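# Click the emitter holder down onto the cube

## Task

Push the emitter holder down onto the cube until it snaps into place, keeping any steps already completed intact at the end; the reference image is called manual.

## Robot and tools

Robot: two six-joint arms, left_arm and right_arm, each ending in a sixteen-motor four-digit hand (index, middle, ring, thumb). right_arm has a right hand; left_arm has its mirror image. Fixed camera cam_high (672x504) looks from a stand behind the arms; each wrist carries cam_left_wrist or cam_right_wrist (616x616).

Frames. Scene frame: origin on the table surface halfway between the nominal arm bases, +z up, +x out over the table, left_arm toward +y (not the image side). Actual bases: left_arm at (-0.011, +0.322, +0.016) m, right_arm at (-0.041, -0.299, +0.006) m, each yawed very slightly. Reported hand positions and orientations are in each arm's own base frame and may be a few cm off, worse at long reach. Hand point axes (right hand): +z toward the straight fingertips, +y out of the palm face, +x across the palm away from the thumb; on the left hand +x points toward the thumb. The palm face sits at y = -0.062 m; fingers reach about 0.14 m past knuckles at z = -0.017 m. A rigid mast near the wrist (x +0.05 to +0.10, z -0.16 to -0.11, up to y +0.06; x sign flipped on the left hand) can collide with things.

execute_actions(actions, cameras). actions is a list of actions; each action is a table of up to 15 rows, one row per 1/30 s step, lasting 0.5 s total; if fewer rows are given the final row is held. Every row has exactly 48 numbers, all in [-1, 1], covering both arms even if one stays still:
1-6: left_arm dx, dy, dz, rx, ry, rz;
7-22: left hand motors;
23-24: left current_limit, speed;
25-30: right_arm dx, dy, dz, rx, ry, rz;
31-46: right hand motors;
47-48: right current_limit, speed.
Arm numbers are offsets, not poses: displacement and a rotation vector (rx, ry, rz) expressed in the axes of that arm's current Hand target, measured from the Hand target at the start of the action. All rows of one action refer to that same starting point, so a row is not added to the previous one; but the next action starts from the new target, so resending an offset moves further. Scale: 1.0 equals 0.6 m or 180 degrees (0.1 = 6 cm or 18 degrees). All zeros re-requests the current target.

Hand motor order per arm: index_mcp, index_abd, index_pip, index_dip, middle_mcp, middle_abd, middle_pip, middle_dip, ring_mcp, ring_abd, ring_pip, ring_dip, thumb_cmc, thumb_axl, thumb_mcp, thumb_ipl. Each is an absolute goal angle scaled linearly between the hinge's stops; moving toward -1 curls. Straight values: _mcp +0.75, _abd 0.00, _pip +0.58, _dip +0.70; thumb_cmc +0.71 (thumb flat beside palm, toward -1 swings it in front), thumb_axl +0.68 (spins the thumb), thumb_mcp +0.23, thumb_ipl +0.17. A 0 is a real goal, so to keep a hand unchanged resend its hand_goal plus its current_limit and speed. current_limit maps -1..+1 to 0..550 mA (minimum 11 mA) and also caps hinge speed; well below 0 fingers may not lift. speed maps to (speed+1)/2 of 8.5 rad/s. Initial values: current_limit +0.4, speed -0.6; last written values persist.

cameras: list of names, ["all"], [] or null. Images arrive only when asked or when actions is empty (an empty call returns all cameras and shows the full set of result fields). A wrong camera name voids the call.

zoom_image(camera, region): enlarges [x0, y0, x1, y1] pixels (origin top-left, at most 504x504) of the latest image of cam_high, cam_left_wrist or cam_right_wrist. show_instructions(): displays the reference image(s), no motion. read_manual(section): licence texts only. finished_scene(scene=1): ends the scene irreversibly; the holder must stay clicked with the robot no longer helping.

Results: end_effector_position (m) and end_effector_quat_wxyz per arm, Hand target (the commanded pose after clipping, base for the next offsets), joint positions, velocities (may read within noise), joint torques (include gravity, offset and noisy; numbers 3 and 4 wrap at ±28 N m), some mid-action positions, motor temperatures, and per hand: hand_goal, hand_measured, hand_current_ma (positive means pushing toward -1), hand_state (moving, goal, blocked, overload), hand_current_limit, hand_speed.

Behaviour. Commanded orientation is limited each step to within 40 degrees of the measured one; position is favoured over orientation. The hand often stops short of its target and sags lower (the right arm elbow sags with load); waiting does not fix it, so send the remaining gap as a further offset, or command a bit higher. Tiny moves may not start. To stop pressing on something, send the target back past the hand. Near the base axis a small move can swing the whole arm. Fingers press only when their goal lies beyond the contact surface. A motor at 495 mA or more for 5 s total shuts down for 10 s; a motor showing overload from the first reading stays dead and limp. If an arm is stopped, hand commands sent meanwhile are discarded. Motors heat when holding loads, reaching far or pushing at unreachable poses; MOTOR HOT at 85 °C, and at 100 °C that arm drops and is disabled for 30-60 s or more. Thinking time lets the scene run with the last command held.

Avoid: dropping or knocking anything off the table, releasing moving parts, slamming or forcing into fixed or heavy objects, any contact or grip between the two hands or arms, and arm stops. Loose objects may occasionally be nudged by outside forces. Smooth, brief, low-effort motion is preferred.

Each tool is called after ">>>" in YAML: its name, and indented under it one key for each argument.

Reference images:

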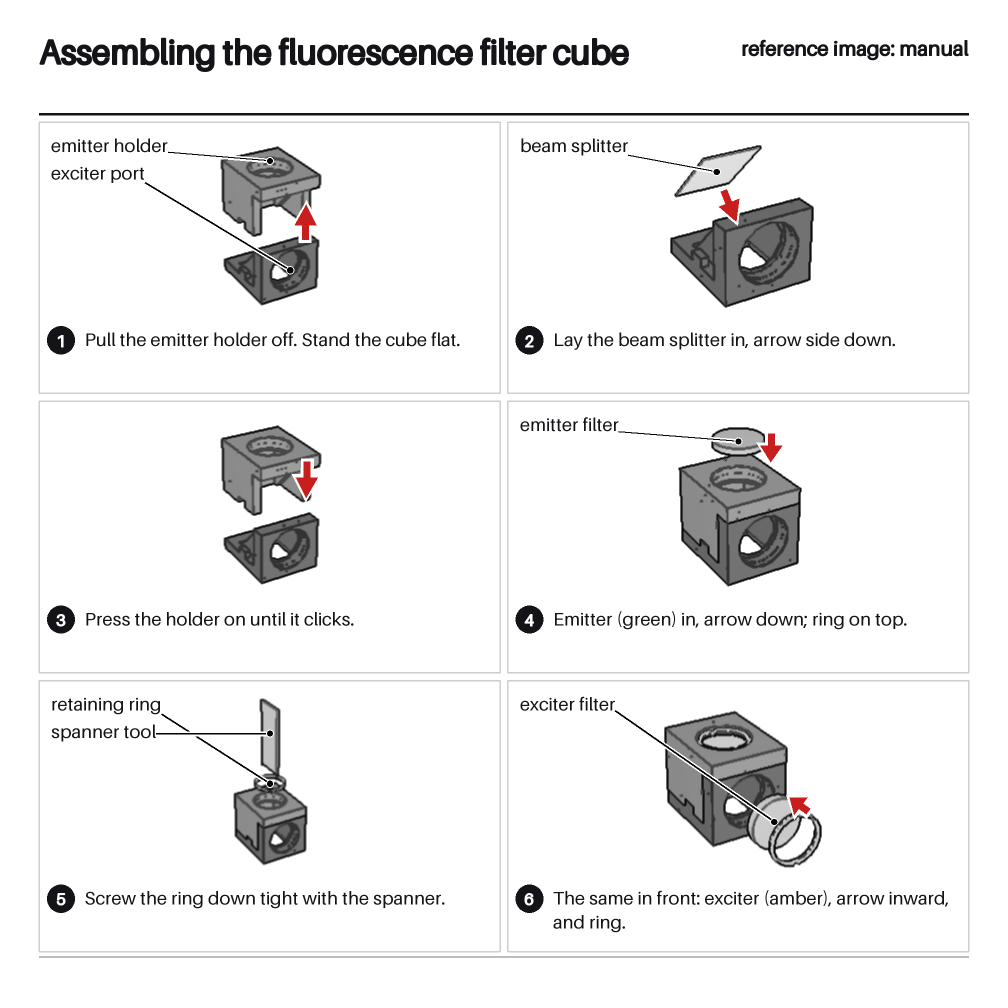

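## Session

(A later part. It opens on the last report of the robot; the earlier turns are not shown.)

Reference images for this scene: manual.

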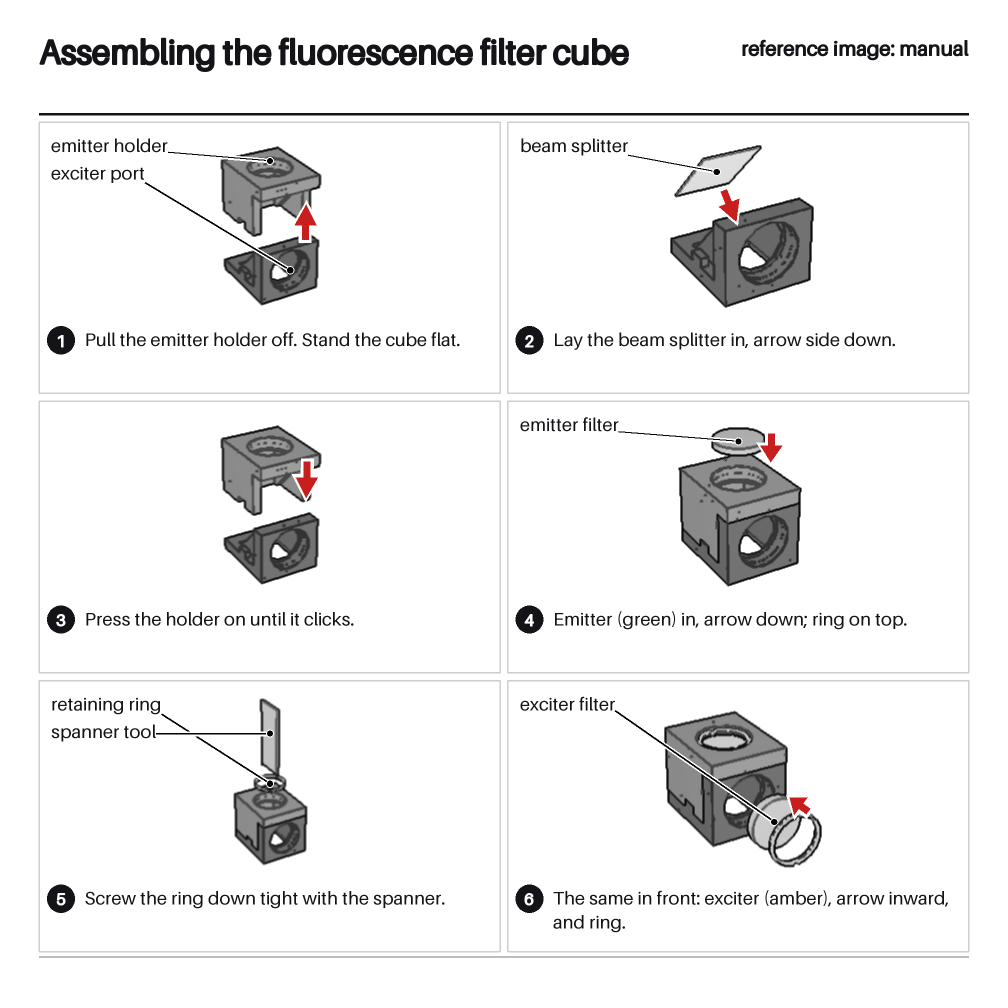

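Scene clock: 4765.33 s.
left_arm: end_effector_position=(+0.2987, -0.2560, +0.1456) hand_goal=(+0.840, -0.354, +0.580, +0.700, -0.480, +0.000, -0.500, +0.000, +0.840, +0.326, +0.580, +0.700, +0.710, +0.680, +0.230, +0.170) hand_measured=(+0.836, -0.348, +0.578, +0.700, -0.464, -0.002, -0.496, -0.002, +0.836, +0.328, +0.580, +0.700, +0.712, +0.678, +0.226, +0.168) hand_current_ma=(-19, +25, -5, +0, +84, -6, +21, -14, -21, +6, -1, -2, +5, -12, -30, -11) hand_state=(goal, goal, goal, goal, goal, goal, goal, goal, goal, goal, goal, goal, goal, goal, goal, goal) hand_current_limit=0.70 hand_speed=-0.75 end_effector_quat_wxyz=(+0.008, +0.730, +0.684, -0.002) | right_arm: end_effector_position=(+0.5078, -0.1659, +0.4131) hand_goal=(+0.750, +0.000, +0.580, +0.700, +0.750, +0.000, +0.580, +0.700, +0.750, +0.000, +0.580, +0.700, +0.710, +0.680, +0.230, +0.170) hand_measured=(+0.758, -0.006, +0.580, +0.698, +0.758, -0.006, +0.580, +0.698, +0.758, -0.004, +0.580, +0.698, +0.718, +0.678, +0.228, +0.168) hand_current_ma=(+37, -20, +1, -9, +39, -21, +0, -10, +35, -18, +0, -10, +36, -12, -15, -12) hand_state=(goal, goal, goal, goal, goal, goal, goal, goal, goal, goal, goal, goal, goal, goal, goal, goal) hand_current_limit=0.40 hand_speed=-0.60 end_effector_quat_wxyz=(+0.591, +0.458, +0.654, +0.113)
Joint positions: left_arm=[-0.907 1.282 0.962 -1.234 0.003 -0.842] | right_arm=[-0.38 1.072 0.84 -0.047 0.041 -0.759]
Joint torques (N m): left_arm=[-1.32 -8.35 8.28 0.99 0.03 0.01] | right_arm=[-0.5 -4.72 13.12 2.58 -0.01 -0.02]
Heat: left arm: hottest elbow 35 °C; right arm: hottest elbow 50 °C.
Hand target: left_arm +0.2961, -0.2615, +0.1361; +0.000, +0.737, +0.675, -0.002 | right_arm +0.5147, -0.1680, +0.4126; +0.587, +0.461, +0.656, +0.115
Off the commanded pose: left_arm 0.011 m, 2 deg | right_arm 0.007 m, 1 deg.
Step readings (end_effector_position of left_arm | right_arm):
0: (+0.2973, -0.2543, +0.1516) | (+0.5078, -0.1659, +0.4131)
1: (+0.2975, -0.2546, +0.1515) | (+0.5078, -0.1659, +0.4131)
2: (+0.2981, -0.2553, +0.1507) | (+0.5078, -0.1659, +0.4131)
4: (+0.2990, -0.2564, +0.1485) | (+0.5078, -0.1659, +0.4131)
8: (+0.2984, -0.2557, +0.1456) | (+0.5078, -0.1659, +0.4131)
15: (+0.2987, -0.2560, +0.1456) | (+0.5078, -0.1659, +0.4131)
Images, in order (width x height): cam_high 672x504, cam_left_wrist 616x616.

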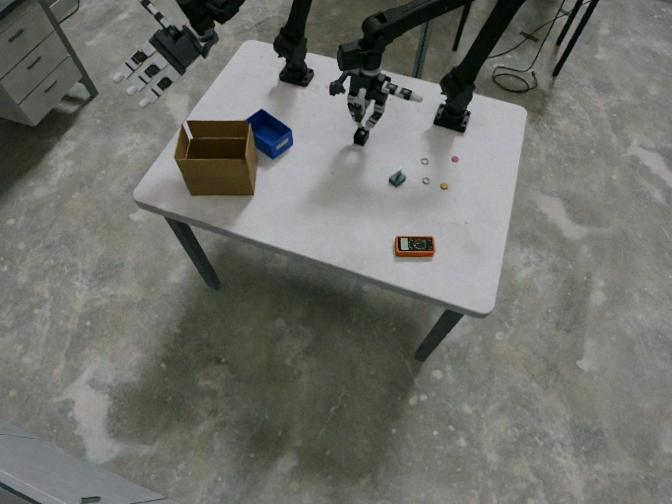

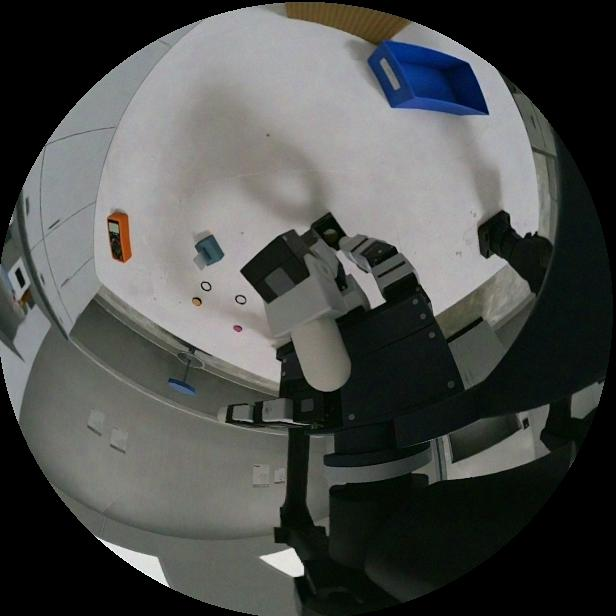

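>>> execute_actions:
  actions:
    - [[0,0,0.01,0,0,0,0.84,-0.355,0.58,0.7,-0.48,0,-0.5,0,0.84,0.325,0.58,0.7,0.71,0.68,0.23,0.17,0.7,-0.75,0,0,0,0,0,0,0.75,0,0.58,0.7,0.75,0,0.58,0.7,0.75,0,0.58,0.7,0.71,0.68,0.23,0.17,0.4,-0.6],[0,0,0.02,0,0,0,0.84,-0.355,0.58,0.7,-0.48,0,-0.5,0,0.84,0.325,0.58,0.7,0.71,0.68,0.23,0.17,0.7,-0.75,0,0,0,0,0,0,0.75,0,0.58,0.7,0.75,0,0.58,0.7,0.75,0,0.58,0.7,0.71,0.68,0.23,0.17,0.4,-0.6]]
  cameras: ["cam_high","cam_left_wrist"]

>>> zoom_image:
  camera: "cam_left_wrist"
  region: [305, 200, 355, 250]

>>> zoom_image:
  camera: "cam_high"
  region: [351, 122, 373, 148]

Scene clock: 4799.97 s.
left_arm: end_effector_position=(+0.2993, -0.2572, +0.1396) hand_goal=(+0.840, -0.354, +0.580, +0.700, -0.480, +0.000, -0.500, +0.000, +0.840, +0.326, +0.580, +0.700, +0.710, +0.680, +0.230, +0.170) hand_measured=(+0.842, -0.352, +0.582, +0.700, -0.464, -0.002, -0.496, -0.002, +0.840, +0.328, +0.582, +0.700, +0.712, +0.678, +0.226, +0.168) hand_current_ma=(+13, +4, +10, +4, +84, -6, +21, -14, +2, +5, +6, +0, +5, -12, -30, -11) hand_state=(goal, goal, goal, goal, goal, goal, goal, goal, goal, goal, goal, goal, goal, goal, goal, goal) hand_current_limit=0.70 hand_speed=-0.75 end_effector_quat_wxyz=(+0.014, +0.730, +0.683, -0.003) | right_arm: end_effector_position=(+0.5078, -0.1659, +0.4131) hand_goal=(+0.750, +0.000, +0.580, +0.700, +0.750, +0.000, +0.580, +0.700, +0.750, +0.000, +0.580, +0.700, +0.710, +0.680, +0.230, +0.170) hand_measured=(+0.758, -0.006, +0.580, +0.698, +0.758, -0.006, +0.580, +0.698, +0.758, -0.004, +0.580, +0.698, +0.718, +0.678, +0.228, +0.168) hand_current_ma=(+37, -20, +1, -9, +39, -21, +0, -10, +35, -18, +0, -10, +36, -12, -15, -12) hand_state=(goal, goal, goal, goal, goal, goal, goal, goal, goal, goal, goal, goal, goal, goal, goal, goal) hand_current_limit=0.40 hand_speed=-0.60 end_effector_quat_wxyz=(+0.591, +0.458, +0.654, +0.113)
Joint positions: left_arm=[-0.907 1.285 0.947 -1.205 0.004 -0.842] | right_arm=[-0.38 1.072 0.84 -0.047 0.041 -0.759]
Joint torques (N m): left_arm=[-1.55 -7.47 7.64 1.16 -0.06 0.01] | right_arm=[-0.56 -4.72 13.14 2.58 -0.01 -0.02]
Heat: left arm: hottest elbow 35 °C; right arm: hottest elbow 50 °C.
Hand target: left_arm +0.2961, -0.2615, +0.1242; +0.000, +0.737, +0.676, -0.002 | right_arm +0.5147, -0.1680, +0.4126; +0.587, +0.461, +0.656, +0.115
Off the commanded pose: left_arm 0.016 m, 2 deg | right_arm 0.007 m, 1 deg.
Step readings (end_effector_position of left_arm | right_arm):
0: (+0.2987, -0.2560, +0.1456) | (+0.5078, -0.1659, +0.4131)
1: (+0.2988, -0.2562, +0.1454) | (+0.5078, -0.1659, +0.4131)
2: (+0.2992, -0.2567, +0.1442) | (+0.5078, -0.1659, +0.4131)
4: (+0.2992, -0.2570, +0.1405) | (+0.5078, -0.1659, +0.4131)
8: (+0.2993, -0.2572, +0.1396) | (+0.5078, -0.1659, +0.4131)
15: (+0.2993, -0.2572, +0.1396) | (+0.5078, -0.1659, +0.4131)
Images, in order (width x height): cam_high 672x504, cam_left_wrist 616x616.

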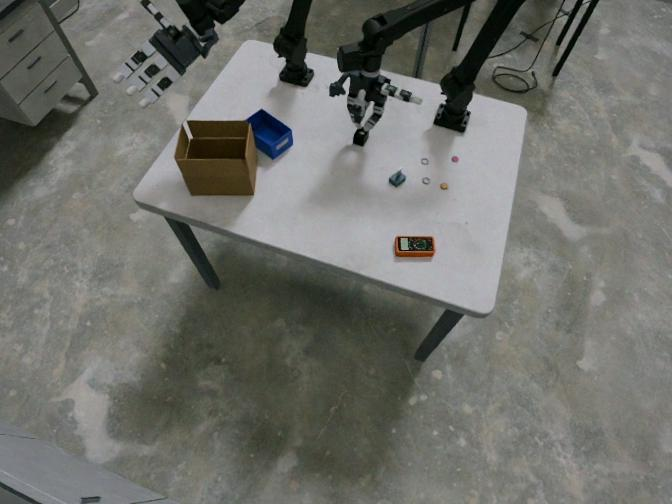

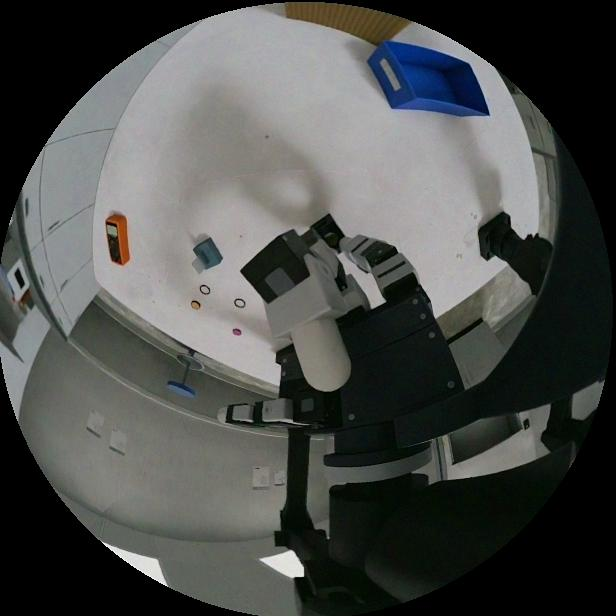

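Scaled by 10.080 from the camera's 616x616 image, which has a finer 880x880 frame.

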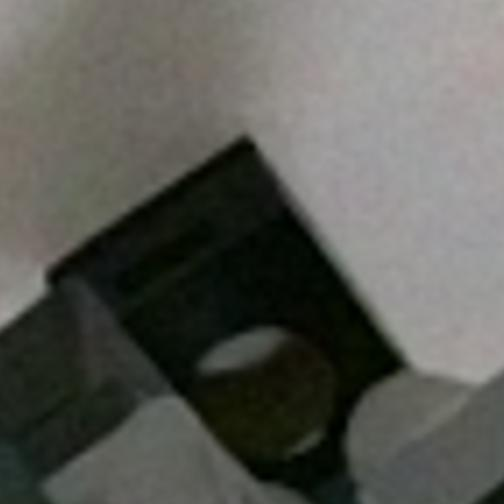

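Scaled by 19.385 from the camera's 672x504 image, which has a finer 960x720 frame.

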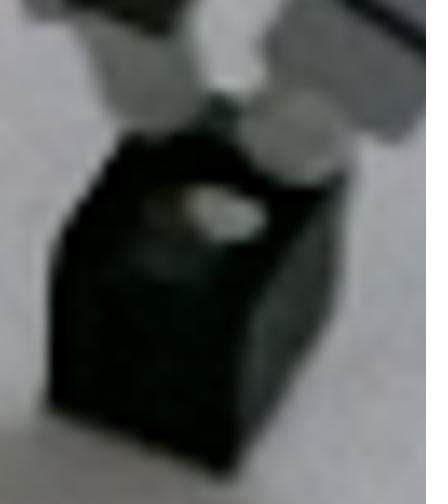

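>>> execute_actions:
  actions:
    - [[0,0,0.01,0,0,0,0.84,-0.355,0.58,0.7,-0.48,0,-0.5,0,0.84,0.325,0.58,0.7,0.71,0.68,0.23,0.17,0.7,-0.75,0,0,0,0,0,0,0.75,0,0.58,0.7,0.75,0,0.58,0.7,0.75,0,0.58,0.7,0.71,0.68,0.23,0.17,0.4,-0.6],[0,0,0.02,0,0,0,0.84,-0.355,0.58,0.7,-0.48,0,-0.5,0,0.84,0.325,0.58,0.7,0.71,0.68,0.23,0.17,0.7,-0.75,0,0,0,0,0,0,0.75,0,0.58,0.7,0.75,0,0.58,0.7,0.75,0,0.58,0.7,0.71,0.68,0.23,0.17,0.4,-0.6]]
  cameras: ["cam_high","cam_left_wrist"]

>>> zoom_image:
  camera: "cam_left_wrist"
  region: [305, 200, 355, 250]

>>> zoom_image:
  camera: "cam_high"
  region: [351, 122, 373, 148]

Scene clock: 4818.27 s.
left_arm: end_effector_position=(+0.3021, -0.2604, +0.1377) hand_goal=(+0.840, -0.354, +0.580, +0.700, -0.480, +0.000, -0.500, +0.000, +0.840, +0.326, +0.580, +0.700, +0.710, +0.680, +0.230, +0.170) hand_measured=(+0.854, -0.358, +0.590, +0.704, -0.464, -0.002, -0.496, -0.002, +0.848, +0.328, +0.588, +0.702, +0.712, +0.678, +0.226, +0.168) hand_current_ma=(+73, -15, +50, +18, +79, -6, +21, -14, +42, +11, +34, +10, +5, -12, -31, -11) hand_state=(goal, goal, goal, goal, goal, goal, goal, goal, goal, goal, goal, goal, goal, goal, goal, goal) hand_current_limit=0.70 hand_speed=-0.75 end_effector_quat_wxyz=(+0.024, +0.730, +0.683, -0.004) | right_arm: end_effector_position=(+0.5078, -0.1659, +0.4131) hand_goal=(+0.750, +0.000, +0.580, +0.700, +0.750, +0.000, +0.580, +0.700, +0.750, +0.000, +0.580, +0.700, +0.710, +0.680, +0.230, +0.170) hand_measured=(+0.758, -0.006, +0.580, +0.698, +0.758, -0.006, +0.580, +0.698, +0.758, -0.004, +0.580, +0.698, +0.718, +0.678, +0.228, +0.168) hand_current_ma=(+37, -20, +1, -9, +39, -21, +0, -10, +35, -18, +0, -10, +36, -12, -15, -12) hand_state=(goal, goal, goal, goal, goal, goal, goal, goal, goal, goal, goal, goal, goal, goal, goal, goal) hand_current_limit=0.40 hand_speed=-0.60 end_effector_quat_wxyz=(+0.591, +0.458, +0.654, +0.113)
Joint positions: left_arm=[-0.907 1.285 0.939 -1.176 0.003 -0.842] | right_arm=[-0.38 1.072 0.84 -0.047 0.041 -0.759]
Joint torques (N m): left_arm=[-1.49 -6.83 6.37 1.37 0.01 0] | right_arm=[-0.5 -4.66 13.12 2.56 -0.01 -0.02]
Heat: left arm: hottest elbow 34 °C; right arm: hottest elbow 50 °C.
Hand target: left_arm +0.2961, -0.2616, +0.1123; +0.000, +0.737, +0.676, -0.002 | right_arm +0.5147, -0.1680, +0.4126; +0.587, +0.461, +0.656, +0.115
Off the commanded pose: left_arm 0.026 m, 3 deg | right_arm 0.007 m, 1 deg.
Step readings (end_effector_position of left_arm | right_arm):
0: (+0.2993, -0.2572, +0.1396) | (+0.5078, -0.1659, +0.4131)
1: (+0.2993, -0.2573, +0.1394) | (+0.5078, -0.1659, +0.4131)
2: (+0.2998, -0.2578, +0.1390) | (+0.5078, -0.1659, +0.4131)
4: (+0.3010, -0.2592, +0.1372) | (+0.5078, -0.1659, +0.4131)
8: (+0.3021, -0.2604, +0.1377) | (+0.5078, -0.1659, +0.4131)
15: (+0.3021, -0.2604, +0.1377) | (+0.5078, -0.1659, +0.4131)
Images, in order (width x height): cam_high 672x504, cam_left_wrist 616x616.

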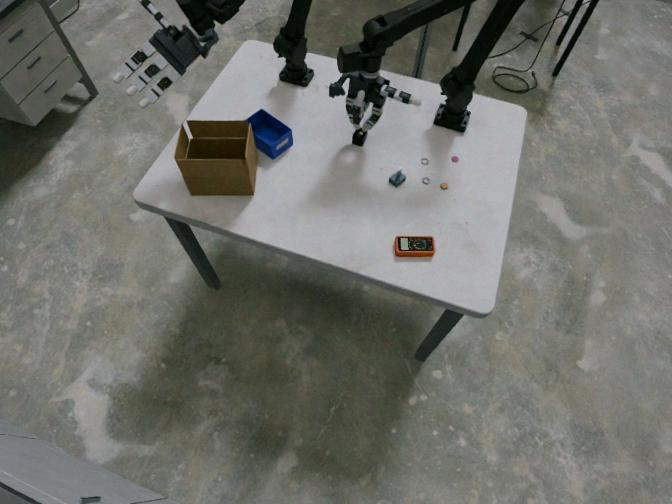

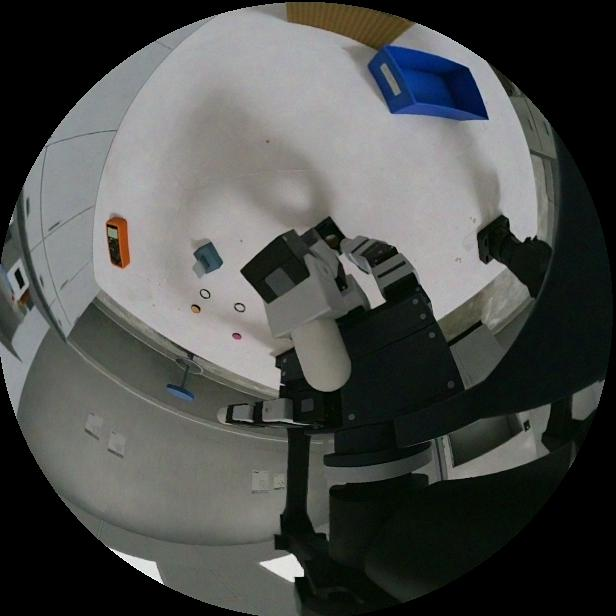

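Scaled by 10.080 from the camera's 616x616 image, which has a finer 880x880 frame.

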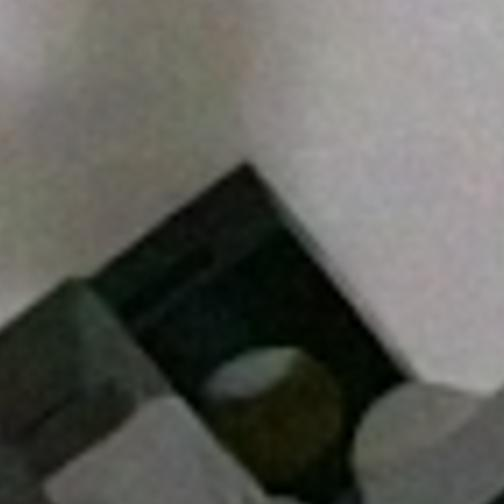

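Scaled by 19.385 from the camera's 672x504 image, which has a finer 960x720 frame.

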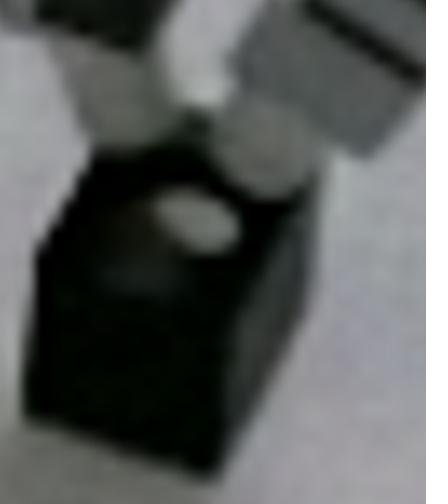

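>>> execute_actions:
  actions:
    - [[0,0,-0.03,0,0,0,0.84,-0.355,0.58,0.7,-0.48,0,-0.5,0,0.84,0.325,0.58,0.7,0.71,0.68,0.23,0.17,0.7,-0.75,0,0,0,0,0,0,0.75,0,0.58,0.7,0.75,0,0.58,0.7,0.75,0,0.58,0.7,0.71,0.68,0.23,0.17,0.4,-0.6]]
    - [[0,0,-0.04,0,0,0,0.84,-0.355,0.58,0.7,-0.48,0,-0.5,0,0.84,0.325,0.58,0.7,0.71,0.68,0.23,0.17,0.7,-0.75,0,0,0,0,0,0,0.75,0,0.58,0.7,0.75,0,0.58,0.7,0.75,0,0.58,0.7,0.71,0.68,0.23,0.17,0.4,-0.6],[0,0,-0.08,0,0,0,0.84,-0.355,0.58,0.7,-0.48,0,-0.5,0,0.84,0.325,0.58,0.7,0.71,0.68,0.23,0.17,0.7,-0.75,0,0,0,0,0,0,0.75,0,0.58,0.7,0.75,0,0.58,0.7,0.75,0,0.58,0.7,0.71,0.68,0.23,0.17,0.4,-0.6]]
  cameras: ["cam_high","cam_left_wrist"]

>>> zoom_image:
  camera: "cam_left_wrist"
  region: [305, 195, 355, 245]

>>> zoom_image:
  camera: "cam_high"
  region: [351, 122, 373, 148]

Scene clock: 4838.73 s.
left_arm: end_effector_position=(+0.2918, -0.2478, +0.1592) hand_goal=(+0.840, -0.354, +0.580, +0.700, -0.480, +0.000, -0.500, +0.000, +0.840, +0.326, +0.580, +0.700, +0.710, +0.680, +0.230, +0.170) hand_measured=(+0.840, -0.356, +0.582, +0.702, -0.464, -0.002, -0.496, -0.002, +0.838, +0.326, +0.580, +0.702, +0.712, +0.678, +0.224, +0.168) hand_current_ma=(-4, -4, +11, +12, +79, -6, +20, -14, -12, -3, +4, +7, +5, -12, -32, -11) hand_state=(goal, goal, goal, goal, goal, goal, goal, goal, goal, goal, goal, goal, goal, goal, goal, goal) hand_current_limit=0.70 hand_speed=-0.75 end_effector_quat_wxyz=(-0.020, +0.730, +0.683, -0.001) | right_arm: end_effector_position=(+0.5078, -0.1659, +0.4131) hand_goal=(+0.750, +0.000, +0.580, +0.700, +0.750, +0.000, +0.580, +0.700, +0.750, +0.000, +0.580, +0.700, +0.710, +0.680, +0.230, +0.170) hand_measured=(+0.758, -0.006, +0.580, +0.698, +0.758, -0.006, +0.580, +0.698, +0.758, -0.004, +0.580, +0.698, +0.718, +0.678, +0.228, +0.168) hand_current_ma=(+37, -20, +1, -9, +39, -21, +0, -10, +35, -18, +0, -10, +36, -12, -15, -12) hand_state=(goal, goal, goal, goal, goal, goal, goal, goal, goal, goal, goal, goal, goal, goal, goal, goal) hand_current_limit=0.40 hand_speed=-0.60 end_effector_quat_wxyz=(+0.591, +0.458, +0.654, +0.113)
Joint positions: left_arm=[-0.907 1.278 1.001 -1.334 0.005 -0.841] | right_arm=[-0.38 1.072 0.84 -0.047 0.041 -0.759]
Joint torques (N m): left_arm=[-1.49 -11.05 12.38 0.23 -0.06 0.01] | right_arm=[-0.5 -4.78 13.12 2.58 -0.01 -0.02]
Heat: left arm: hottest elbow 33 °C; right arm: hottest elbow 50 °C.
Hand target: left_arm +0.2962, -0.2614, +0.1782; +0.000, +0.737, +0.675, -0.002 | right_arm +0.5147, -0.1680, +0.4126; +0.587, +0.461, +0.656, +0.115
Off the commanded pose: left_arm 0.024 m, 3 deg | right_arm 0.007 m, 1 deg.
Step readings (end_effector_position of left_arm | right_arm):
0: (+0.3021, -0.2604, +0.1377) | (+0.5078, -0.1659, +0.4131)
1: (+0.3016, -0.2600, +0.1375) | (+0.5078, -0.1659, +0.4131)
2: (+0.3007, -0.2591, +0.1372) | (+0.5078, -0.1659, +0.4131)
4: (+0.3003, -0.2587, +0.1371) | (+0.5078, -0.1659, +0.4131)
8: (+0.3002, -0.2586, +0.1371) | (+0.5078, -0.1659, +0.4131)
15: (+0.3001, -0.2585, +0.1371) | (+0.5078, -0.1659, +0.4131)
16: (+0.2998, -0.2582, +0.1382) | (+0.5078, -0.1659, +0.4131)
17: (+0.2971, -0.2547, +0.1403) | (+0.5078, -0.1659, +0.4131)
19: (+0.2919, -0.2479, +0.1469) | (+0.5078, -0.1659, +0.4131)
23: (+0.2917, -0.2476, +0.1577) | (+0.5078, -0.1659, +0.4131)
30: (+0.2918, -0.2478, +0.1592) | (+0.5078, -0.1659, +0.4131)
Images, in order (width x height): cam_high 672x504, cam_left_wrist 616x616.

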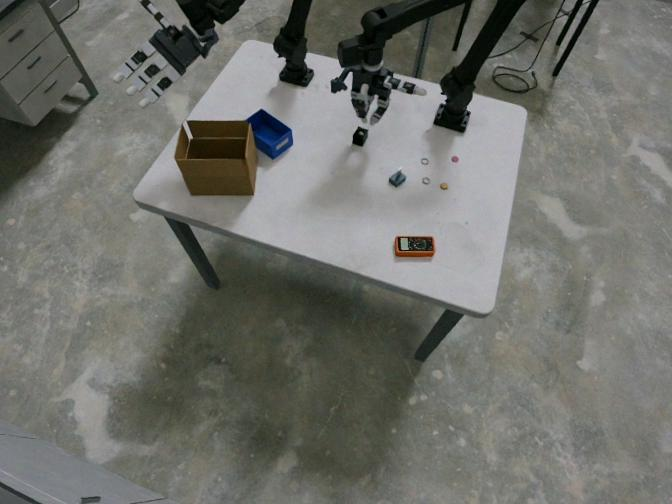

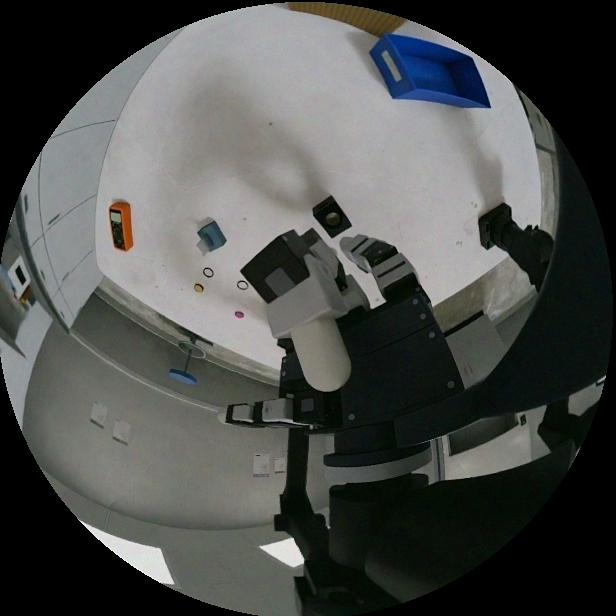

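Scaled by 10.080 from the camera's 616x616 image, which has a finer 880x880 frame.

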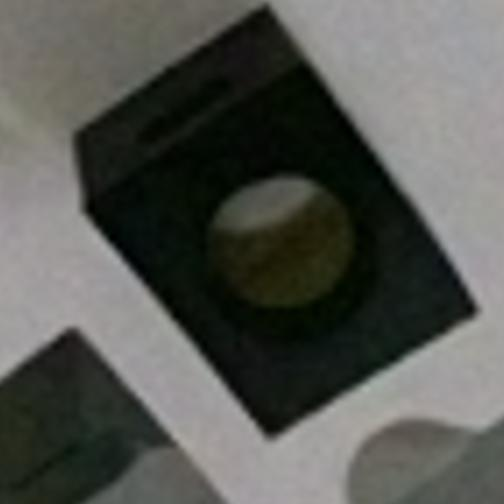

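Scaled by 19.385 from the camera's 672x504 image, which has a finer 960x720 frame.

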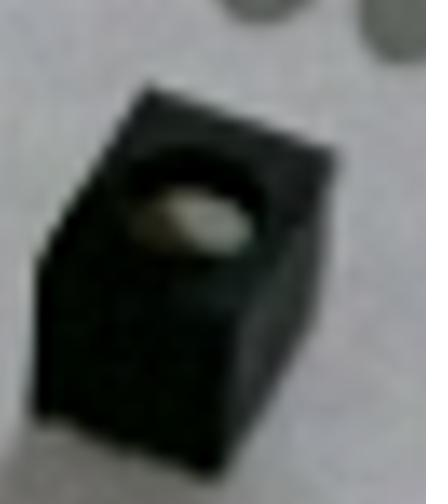

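>>> execute_actions:
  actions:
    - [[0.0034,0.018,0,0,0,0,0.84,-0.32,0.58,0.7,-0.48,0,-0.5,0,0.84,0.32,0.58,0.7,0.71,0.68,0.23,0.17,0.7,-0.75,0,0,0,0,0,0,0.75,0,0.58,0.7,0.75,0,0.58,0.7,0.75,0,0.58,0.7,0.71,0.68,0.23,0.17,0.4,-0.6],[0.0068,0.0367,0,0,0,0,0.84,-0.32,0.58,0.7,-0.48,0,-0.5,0,0.84,0.32,0.58,0.7,0.71,0.68,0.23,0.17,0.7,-0.75,0,0,0,0,0,0,0.75,0,0.58,0.7,0.75,0,0.58,0.7,0.75,0,0.58,0.7,0.71,0.68,0.23,0.17,0.4,-0.6]]
    - [[0,0,0.025,0,0,0,0.84,-0.32,0.58,0.7,-0.48,0,-0.5,0,0.84,0.32,0.58,0.7,0.71,0.68,0.23,0.17,0.7,-0.75,0,0,0,0,0,0,0.75,0,0.58,0.7,0.75,0,0.58,0.7,0.75,0,0.58,0.7,0.71,0.68,0.23,0.17,0.4,-0.6],[0,0,0.048,0,0,0,0.84,-0.32,0.58,0.7,-0.48,0,-0.5,0,0.84,0.32,0.58,0.7,0.71,0.68,0.23,0.17,0.7,-0.75,0,0,0,0,0,0,0.75,0,0.58,0.7,0.75,0,0.58,0.7,0.75,0,0.58,0.7,0.71,0.68,0.23,0.17,0.4,-0.6]]
  cameras: ["cam_high","cam_left_wrist"]

>>> zoom_image:
  camera: "cam_left_wrist"
  region: [305, 205, 355, 255]

>>> zoom_image:
  camera: "cam_high"
  region: [344, 116, 376, 148]

Scene clock: 4913.97 s.
left_arm: end_effector_position=(+0.3151, -0.2600, +0.1575) hand_goal=(+0.840, -0.320, +0.580, +0.700, -0.480, +0.000, -0.500, +0.000, +0.840, +0.320, +0.580, +0.700, +0.710, +0.680, +0.230, +0.170) hand_measured=(+0.840, -0.322, +0.582, +0.702, -0.464, -0.002, -0.496, -0.002, +0.838, +0.322, +0.580, +0.702, +0.712, +0.678, +0.224, +0.168) hand_current_ma=(-4, -4, +10, +12, +79, -6, +20, -14, -11, +6, +4, +7, +5, -12, -32, -11) hand_state=(goal, goal, goal, goal, goal, goal, goal, goal, goal, goal, goal, goal, goal, goal, goal, goal) hand_current_limit=0.70 hand_speed=-0.75 end_effector_quat_wxyz=(+0.006, +0.736, +0.677, -0.002) | right_arm: end_effector_position=(+0.5078, -0.1659, +0.4131) hand_goal=(+0.750, +0.000, +0.580, +0.700, +0.750, +0.000, +0.580, +0.700, +0.750, +0.000, +0.580, +0.700, +0.710, +0.680, +0.230, +0.170) hand_measured=(+0.758, -0.006, +0.580, +0.698, +0.758, -0.006, +0.580, +0.698, +0.758, -0.004, +0.580, +0.698, +0.718, +0.678, +0.228, +0.168) hand_current_ma=(+37, -20, +1, -9, +39, -21, +0, -10, +35, -18, +0, -10, +36, -12, -15, -12) hand_state=(goal, goal, goal, goal, goal, goal, goal, goal, goal, goal, goal, goal, goal, goal, goal, goal) hand_current_limit=0.40 hand_speed=-0.60 end_effector_quat_wxyz=(+0.591, +0.458, +0.654, +0.113)
Joint positions: left_arm=[-0.876 1.307 1.018 -1.268 0.003 -0.791] | right_arm=[-0.38 1.072 0.84 -0.047 0.041 -0.759]
Joint torques (N m): left_arm=[0.44 -9.41 8.38 0.95 0.02 0.05] | right_arm=[-0.56 -4.72 13.11 2.59 0 -0.03]
Motor temperatures (°C): left_arm=[25 29 40 24 26 26] | right_arm=[23 29 50 25 23 22]
Heat: left arm: hottest elbow 40 °C; right arm: hottest elbow 50 °C.
Hand target: left_arm +0.3184, -0.2593, +0.1493; +0.000, +0.737, +0.675, -0.002 | right_arm +0.5147, -0.1680, +0.4126; +0.587, +0.461, +0.656, +0.115
Off the commanded pose: left_arm 0.009 m, 1 deg | right_arm 0.007 m, 1 deg.
Step readings (end_effector_position of left_arm | right_arm):
0: (+0.2918, -0.2478, +0.1592) | (+0.5078, -0.1659, +0.4131)
1: (+0.2919, -0.2480, +0.1594) | (+0.5078, -0.1659, +0.4131)
2: (+0.2931, -0.2486, +0.1603) | (+0.5078, -0.1659, +0.4131)
4: (+0.2972, -0.2495, +0.1632) | (+0.5078, -0.1659, +0.4131)
8: (+0.3056, -0.2495, +0.1698) | (+0.5078, -0.1659, +0.4131)
15: (+0.3067, -0.2498, +0.1701) | (+0.5078, -0.1659, +0.4131)
16: (+0.3071, -0.2502, +0.1699) | (+0.5078, -0.1659, +0.4131)
17: (+0.3087, -0.2522, +0.1694) | (+0.5078, -0.1659, +0.4131)
19: (+0.3129, -0.2572, +0.1669) | (+0.5078, -0.1659, +0.4131)
23: (+0.3153, -0.2602, +0.1599) | (+0.5078, -0.1659, +0.4131)
30: (+0.3151, -0.2600, +0.1575) | (+0.5078, -0.1659, +0.4131)
Images, in order (width x height): cam_high 672x504, cam_left_wrist 616x616.

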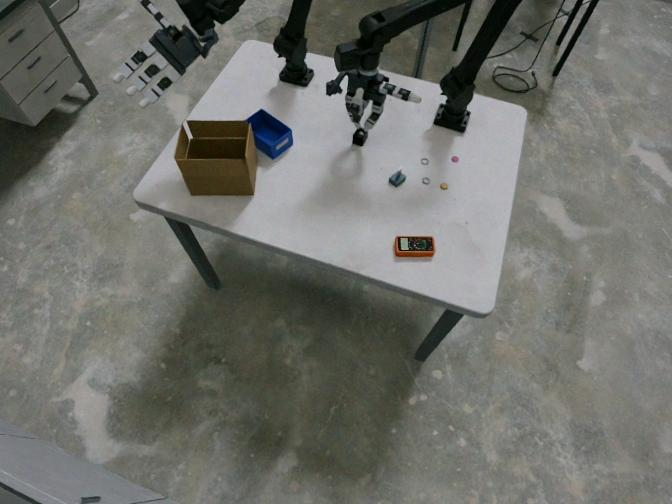

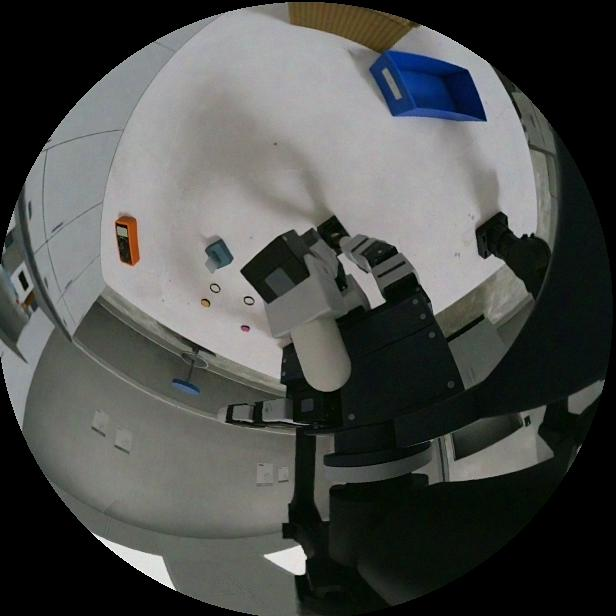

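Scaled by 10.080 from the camera's 616x616 image, which has a finer 880x880 frame.

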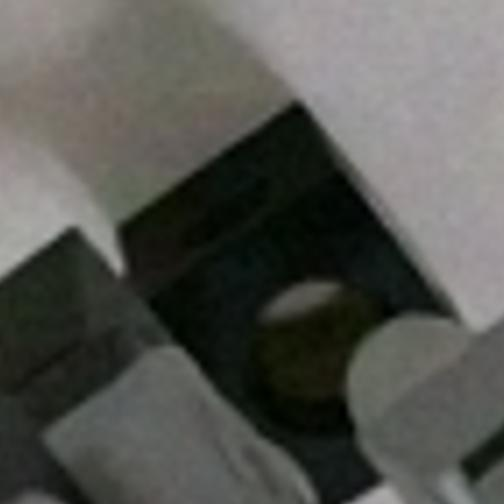

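Scaled by 15.750 from the camera's 672x504 image, which has a finer 960x720 frame.

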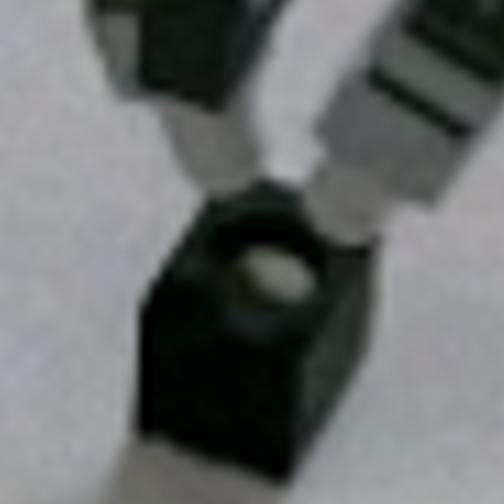

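>>> execute_actions:
  actions:
    - [[0,-0.005,0.013,0.0067,0.005,0,0.84,-0.32,0.58,0.7,-0.48,0,-0.5,0,0.84,0.32,0.58,0.7,0.71,0.68,0.23,0.17,0.7,-0.75,0,0,0,0,0,0,0.75,0,0.58,0.7,0.75,0,0.58,0.7,0.75,0,0.58,0.7,0.71,0.68,0.23,0.17,0.4,-0.6],[0,-0.005,0.0267,0.0067,0.005,0,0.84,-0.32,0.58,0.7,-0.48,0,-0.5,0,0.84,0.32,0.58,0.7,0.71,0.68,0.23,0.17,0.7,-0.75,0,0,0,0,0,0,0.75,0,0.58,0.7,0.75,0,0.58,0.7,0.75,0,0.58,0.7,0.71,0.68,0.23,0.17,0.4,-0.6]]
  cameras: ["cam_high","cam_left_wrist"]

>>> zoom_image:
  camera: "cam_left_wrist"
  region: [305, 205, 355, 255]

>>> zoom_image:
  camera: "cam_high"
  region: [344, 116, 376, 148]

Scene clock: 4936.03 s.
left_arm: end_effector_position=(+0.3135, -0.2587, +0.1414) hand_goal=(+0.840, -0.320, +0.580, +0.700, -0.480, +0.000, -0.500, +0.000, +0.840, +0.320, +0.580, +0.700, +0.710, +0.680, +0.230, +0.170) hand_measured=(+0.840, -0.322, +0.582, +0.702, -0.464, -0.002, -0.496, -0.002, +0.838, +0.322, +0.580, +0.702, +0.712, +0.678, +0.224, +0.168) hand_current_ma=(-4, -4, +10, +12, +79, -6, +20, -14, -11, +6, +4, +7, +5, -12, -32, -11) hand_state=(goal, goal, goal, goal, goal, goal, goal, goal, goal, goal, goal, goal, goal, goal, goal, goal) hand_current_limit=0.70 hand_speed=-0.75 end_effector_quat_wxyz=(-0.007, +0.736, +0.677, -0.002) | right_arm: end_effector_position=(+0.5078, -0.1659, +0.4131) hand_goal=(+0.750, +0.000, +0.580, +0.700, +0.750, +0.000, +0.580, +0.700, +0.750, +0.000, +0.580, +0.700, +0.710, +0.680, +0.230, +0.170) hand_measured=(+0.758, -0.006, +0.580, +0.698, +0.758, -0.006, +0.580, +0.698, +0.758, -0.004, +0.580, +0.698, +0.718, +0.678, +0.228, +0.168) hand_current_ma=(+37, -20, +1, -9, +39, -21, +0, -10, +35, -18, +0, -10, +36, -12, -15, -12) hand_state=(goal, goal, goal, goal, goal, goal, goal, goal, goal, goal, goal, goal, goal, goal, goal, goal) hand_current_limit=0.40 hand_speed=-0.60 end_effector_quat_wxyz=(+0.591, +0.458, +0.654, +0.113)
Joint positions: left_arm=[-0.876 1.332 1 -1.252 0.005 -0.791] | right_arm=[-0.38 1.072 0.84 -0.047 0.041 -0.759]
Joint torques (N m): left_arm=[-0.21 -9.47 8.32 0.88 0.08 -0.01] | right_arm=[-0.56 -4.66 13.15 2.59 -0.01 -0.02]
Heat: left arm: hottest elbow 37 °C; right arm: hottest elbow 50 °C.
Hand target: left_arm +0.3155, -0.2591, +0.1333; -0.013, +0.737, +0.675, -0.003 | right_arm +0.5147, -0.1680, +0.4126; +0.587, +0.461, +0.656, +0.115
Off the commanded pose: left_arm 0.008 m, 1 deg | right_arm 0.007 m, 1 deg.
Step readings (end_effector_position of left_arm | right_arm):
0: (+0.3151, -0.2600, +0.1575) | (+0.5078, -0.1659, +0.4131)
1: (+0.3151, -0.2600, +0.1574) | (+0.5078, -0.1659, +0.4131)
2: (+0.3151, -0.2604, +0.1563) | (+0.5078, -0.1659, +0.4131)
4: (+0.3149, -0.2603, +0.1524) | (+0.5078, -0.1659, +0.4131)
8: (+0.3133, -0.2584, +0.1432) | (+0.5078, -0.1659, +0.4131)
15: (+0.3135, -0.2587, +0.1414) | (+0.5078, -0.1659, +0.4131)
Images, in order (width x height): cam_high 672x504, cam_left_wrist 616x616.

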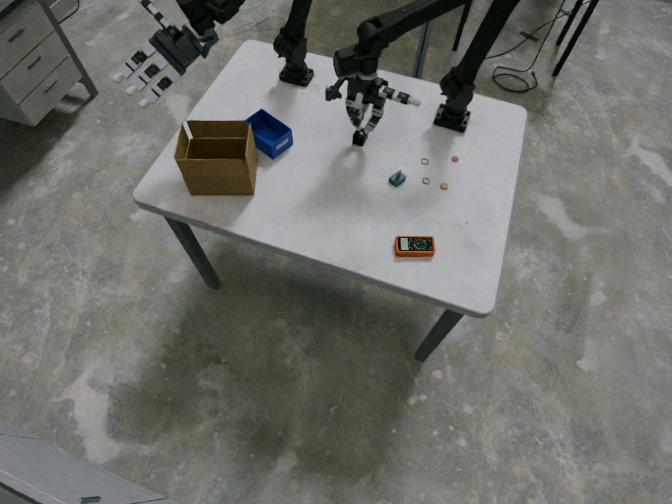

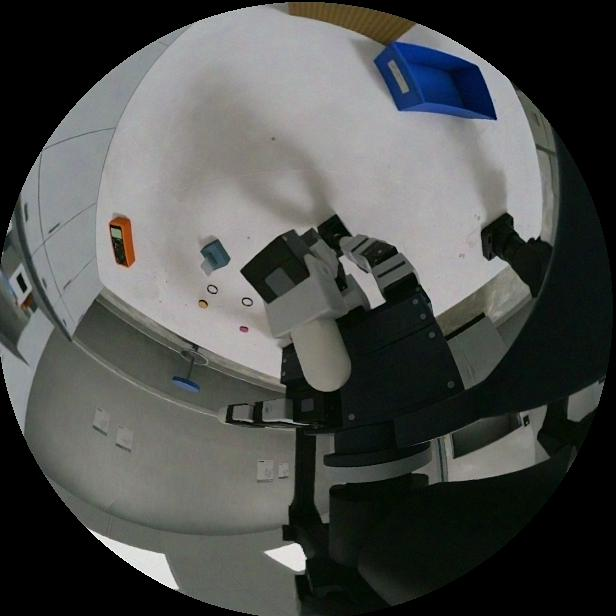

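Scaled by 10.080 from the camera's 616x616 image, which has a finer 880x880 frame.

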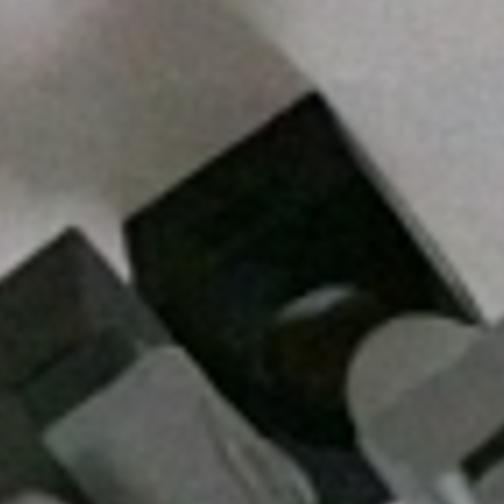

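Scaled by 15.750 from the camera's 672x504 image, which has a finer 960x720 frame.

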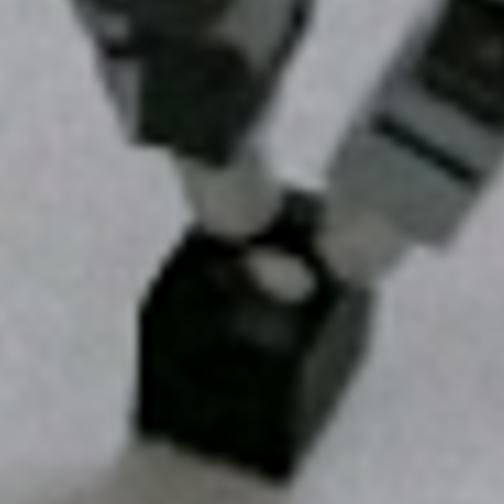

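>>> execute_actions:
  actions:
    - [[0,0,-0.003,0,0,0,0.84,-0.358,0.58,0.7,-0.48,0,-0.5,0,0.84,0.282,0.58,0.7,0.71,0.68,0.23,0.17,0.7,-0.75,0,0,0,0,0,0,0.75,0,0.58,0.7,0.75,0,0.58,0.7,0.75,0,0.58,0.7,0.71,0.68,0.23,0.17,0.4,-0.6]]
    - [[0,0,0.012,0.003,0.0022,0,0.84,-0.358,0.58,0.7,-0.48,0,-0.5,0,0.84,0.282,0.58,0.7,0.71,0.68,0.23,0.17,0.7,-0.75,0,0,0,0,0,0,0.75,0,0.58,0.7,0.75,0,0.58,0.7,0.75,0,0.58,0.7,0.71,0.68,0.23,0.17,0.4,-0.6],[0,0,0.023,0.003,0.0022,0,0.84,-0.358,0.58,0.7,-0.48,0,-0.5,0,0.84,0.282,0.58,0.7,0.71,0.68,0.23,0.17,0.7,-0.75,0,0,0,0,0,0,0.75,0,0.58,0.7,0.75,0,0.58,0.7,0.75,0,0.58,0.7,0.71,0.68,0.23,0.17,0.4,-0.6]]
  cameras: ["cam_high","cam_left_wrist"]

>>> zoom_image:
  camera: "cam_left_wrist"
  region: [305, 205, 355, 255]

>>> zoom_image:
  camera: "cam_high"
  region: [344, 116, 376, 148]

Scene clock: 4957.03 s.
left_arm: end_effector_position=(+0.3144, -0.2608, +0.1370) hand_goal=(+0.840, -0.358, +0.580, +0.700, -0.480, +0.000, -0.500, +0.000, +0.840, +0.282, +0.580, +0.700, +0.710, +0.680, +0.230, +0.170) hand_measured=(+0.840, -0.352, +0.582, +0.702, -0.464, -0.002, -0.496, -0.002, +0.842, +0.296, +0.582, +0.702, +0.712, +0.678, +0.224, +0.168) hand_current_ma=(-4, +22, +10, +12, +79, -6, +20, -14, +5, +61, +8, +7, +5, -12, -32, -11) hand_state=(goal, goal, goal, goal, goal, goal, goal, goal, goal, goal, goal, goal, goal, goal, goal, goal) hand_current_limit=0.70 hand_speed=-0.75 end_effector_quat_wxyz=(-0.003, +0.736, +0.677, -0.004) | right_arm: end_effector_position=(+0.5078, -0.1659, +0.4131) hand_goal=(+0.750, +0.000, +0.580, +0.700, +0.750, +0.000, +0.580, +0.700, +0.750, +0.000, +0.580, +0.700, +0.710, +0.680, +0.230, +0.170) hand_measured=(+0.758, -0.006, +0.580, +0.698, +0.758, -0.006, +0.580, +0.698, +0.758, -0.004, +0.580, +0.698, +0.718, +0.678, +0.228, +0.168) hand_current_ma=(+37, -20, +1, -9, +39, -21, +0, -10, +35, -18, +0, -10, +36, -12, -15, -12) hand_state=(goal, goal, goal, goal, goal, goal, goal, goal, goal, goal, goal, goal, goal, goal, goal, goal) hand_current_limit=0.40 hand_speed=-0.60 end_effector_quat_wxyz=(+0.591, +0.458, +0.654, +0.113)
Joint positions: left_arm=[-0.876 1.337 0.992 -1.231 0.009 -0.791] | right_arm=[-0.38 1.072 0.84 -0.047 0.041 -0.759]
Joint torques (N m): left_arm=[-0.32 -8.41 7.66 0.92 0.01 -0.01] | right_arm=[-0.5 -4.72 13.12 2.58 -0.01 -0.01]
Motor temperatures (°C): left_arm=[25 29 35 24 26 26] | right_arm=[23 29 50 25 23 22]
Heat: left arm: hottest elbow 35 °C; right arm: hottest elbow 50 °C.
Hand target: left_arm +0.3151, -0.2589, +0.1212; -0.019, +0.737, +0.675, -0.004 | right_arm +0.5147, -0.1680, +0.4126; +0.587, +0.461, +0.656, +0.115
Off the commanded pose: left_arm 0.016 m, 2 deg | right_arm 0.007 m, 1 deg.
Step readings (end_effector_position of left_arm | right_arm):
0: (+0.3135, -0.2587, +0.1414) | (+0.5078, -0.1659, +0.4131)
1: (+0.3135, -0.2587, +0.1414) | (+0.5078, -0.1659, +0.4131)
2: (+0.3135, -0.2587, +0.1414) | (+0.5078, -0.1659, +0.4131)
4: (+0.3135, -0.2587, +0.1414) | (+0.5078, -0.1659, +0.4131)
8: (+0.3135, -0.2587, +0.1414) | (+0.5078, -0.1659, +0.4131)
15: (+0.3135, -0.2587, +0.1414) | (+0.5078, -0.1659, +0.4131)
16: (+0.3135, -0.2588, +0.1414) | (+0.5078, -0.1659, +0.4131)
17: (+0.3136, -0.2591, +0.1405) | (+0.5078, -0.1659, +0.4131)
19: (+0.3140, -0.2598, +0.1379) | (+0.5078, -0.1659, +0.4131)
23: (+0.3144, -0.2608, +0.1370) | (+0.5078, -0.1659, +0.4131)
30: (+0.3144, -0.2608, +0.1370) | (+0.5078, -0.1659, +0.4131)
Images, in order (width x height): cam_high 672x504, cam_left_wrist 616x616.

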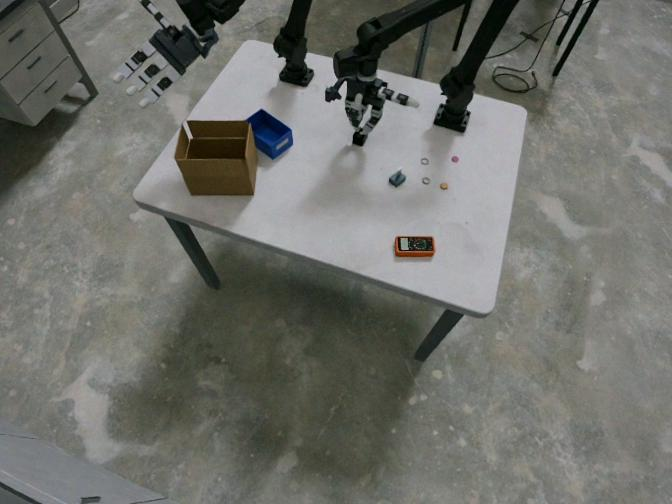

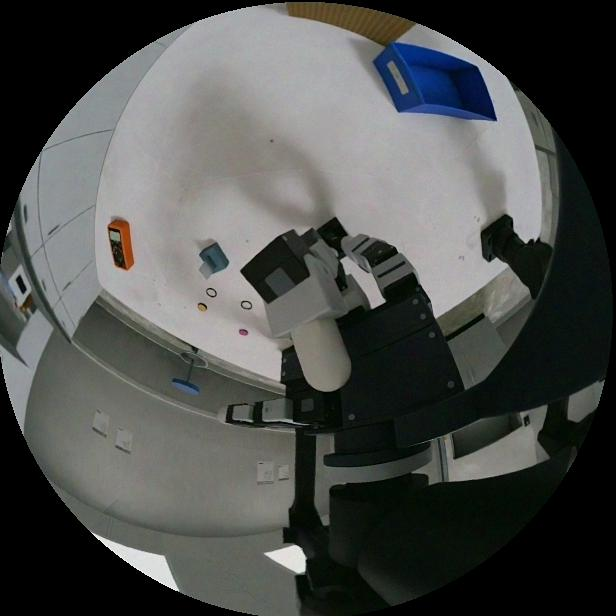

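Scaled by 10.080 from the camera's 616x616 image, which has a finer 880x880 frame.

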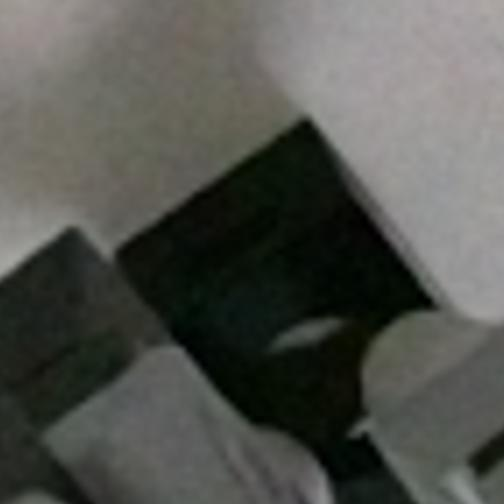

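Scaled by 15.750 from the camera's 672x504 image, which has a finer 960x720 frame.

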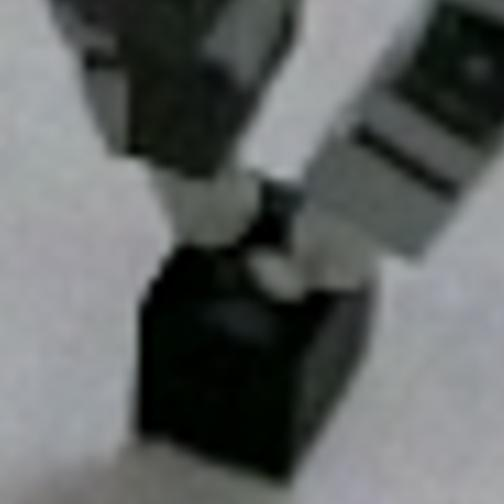

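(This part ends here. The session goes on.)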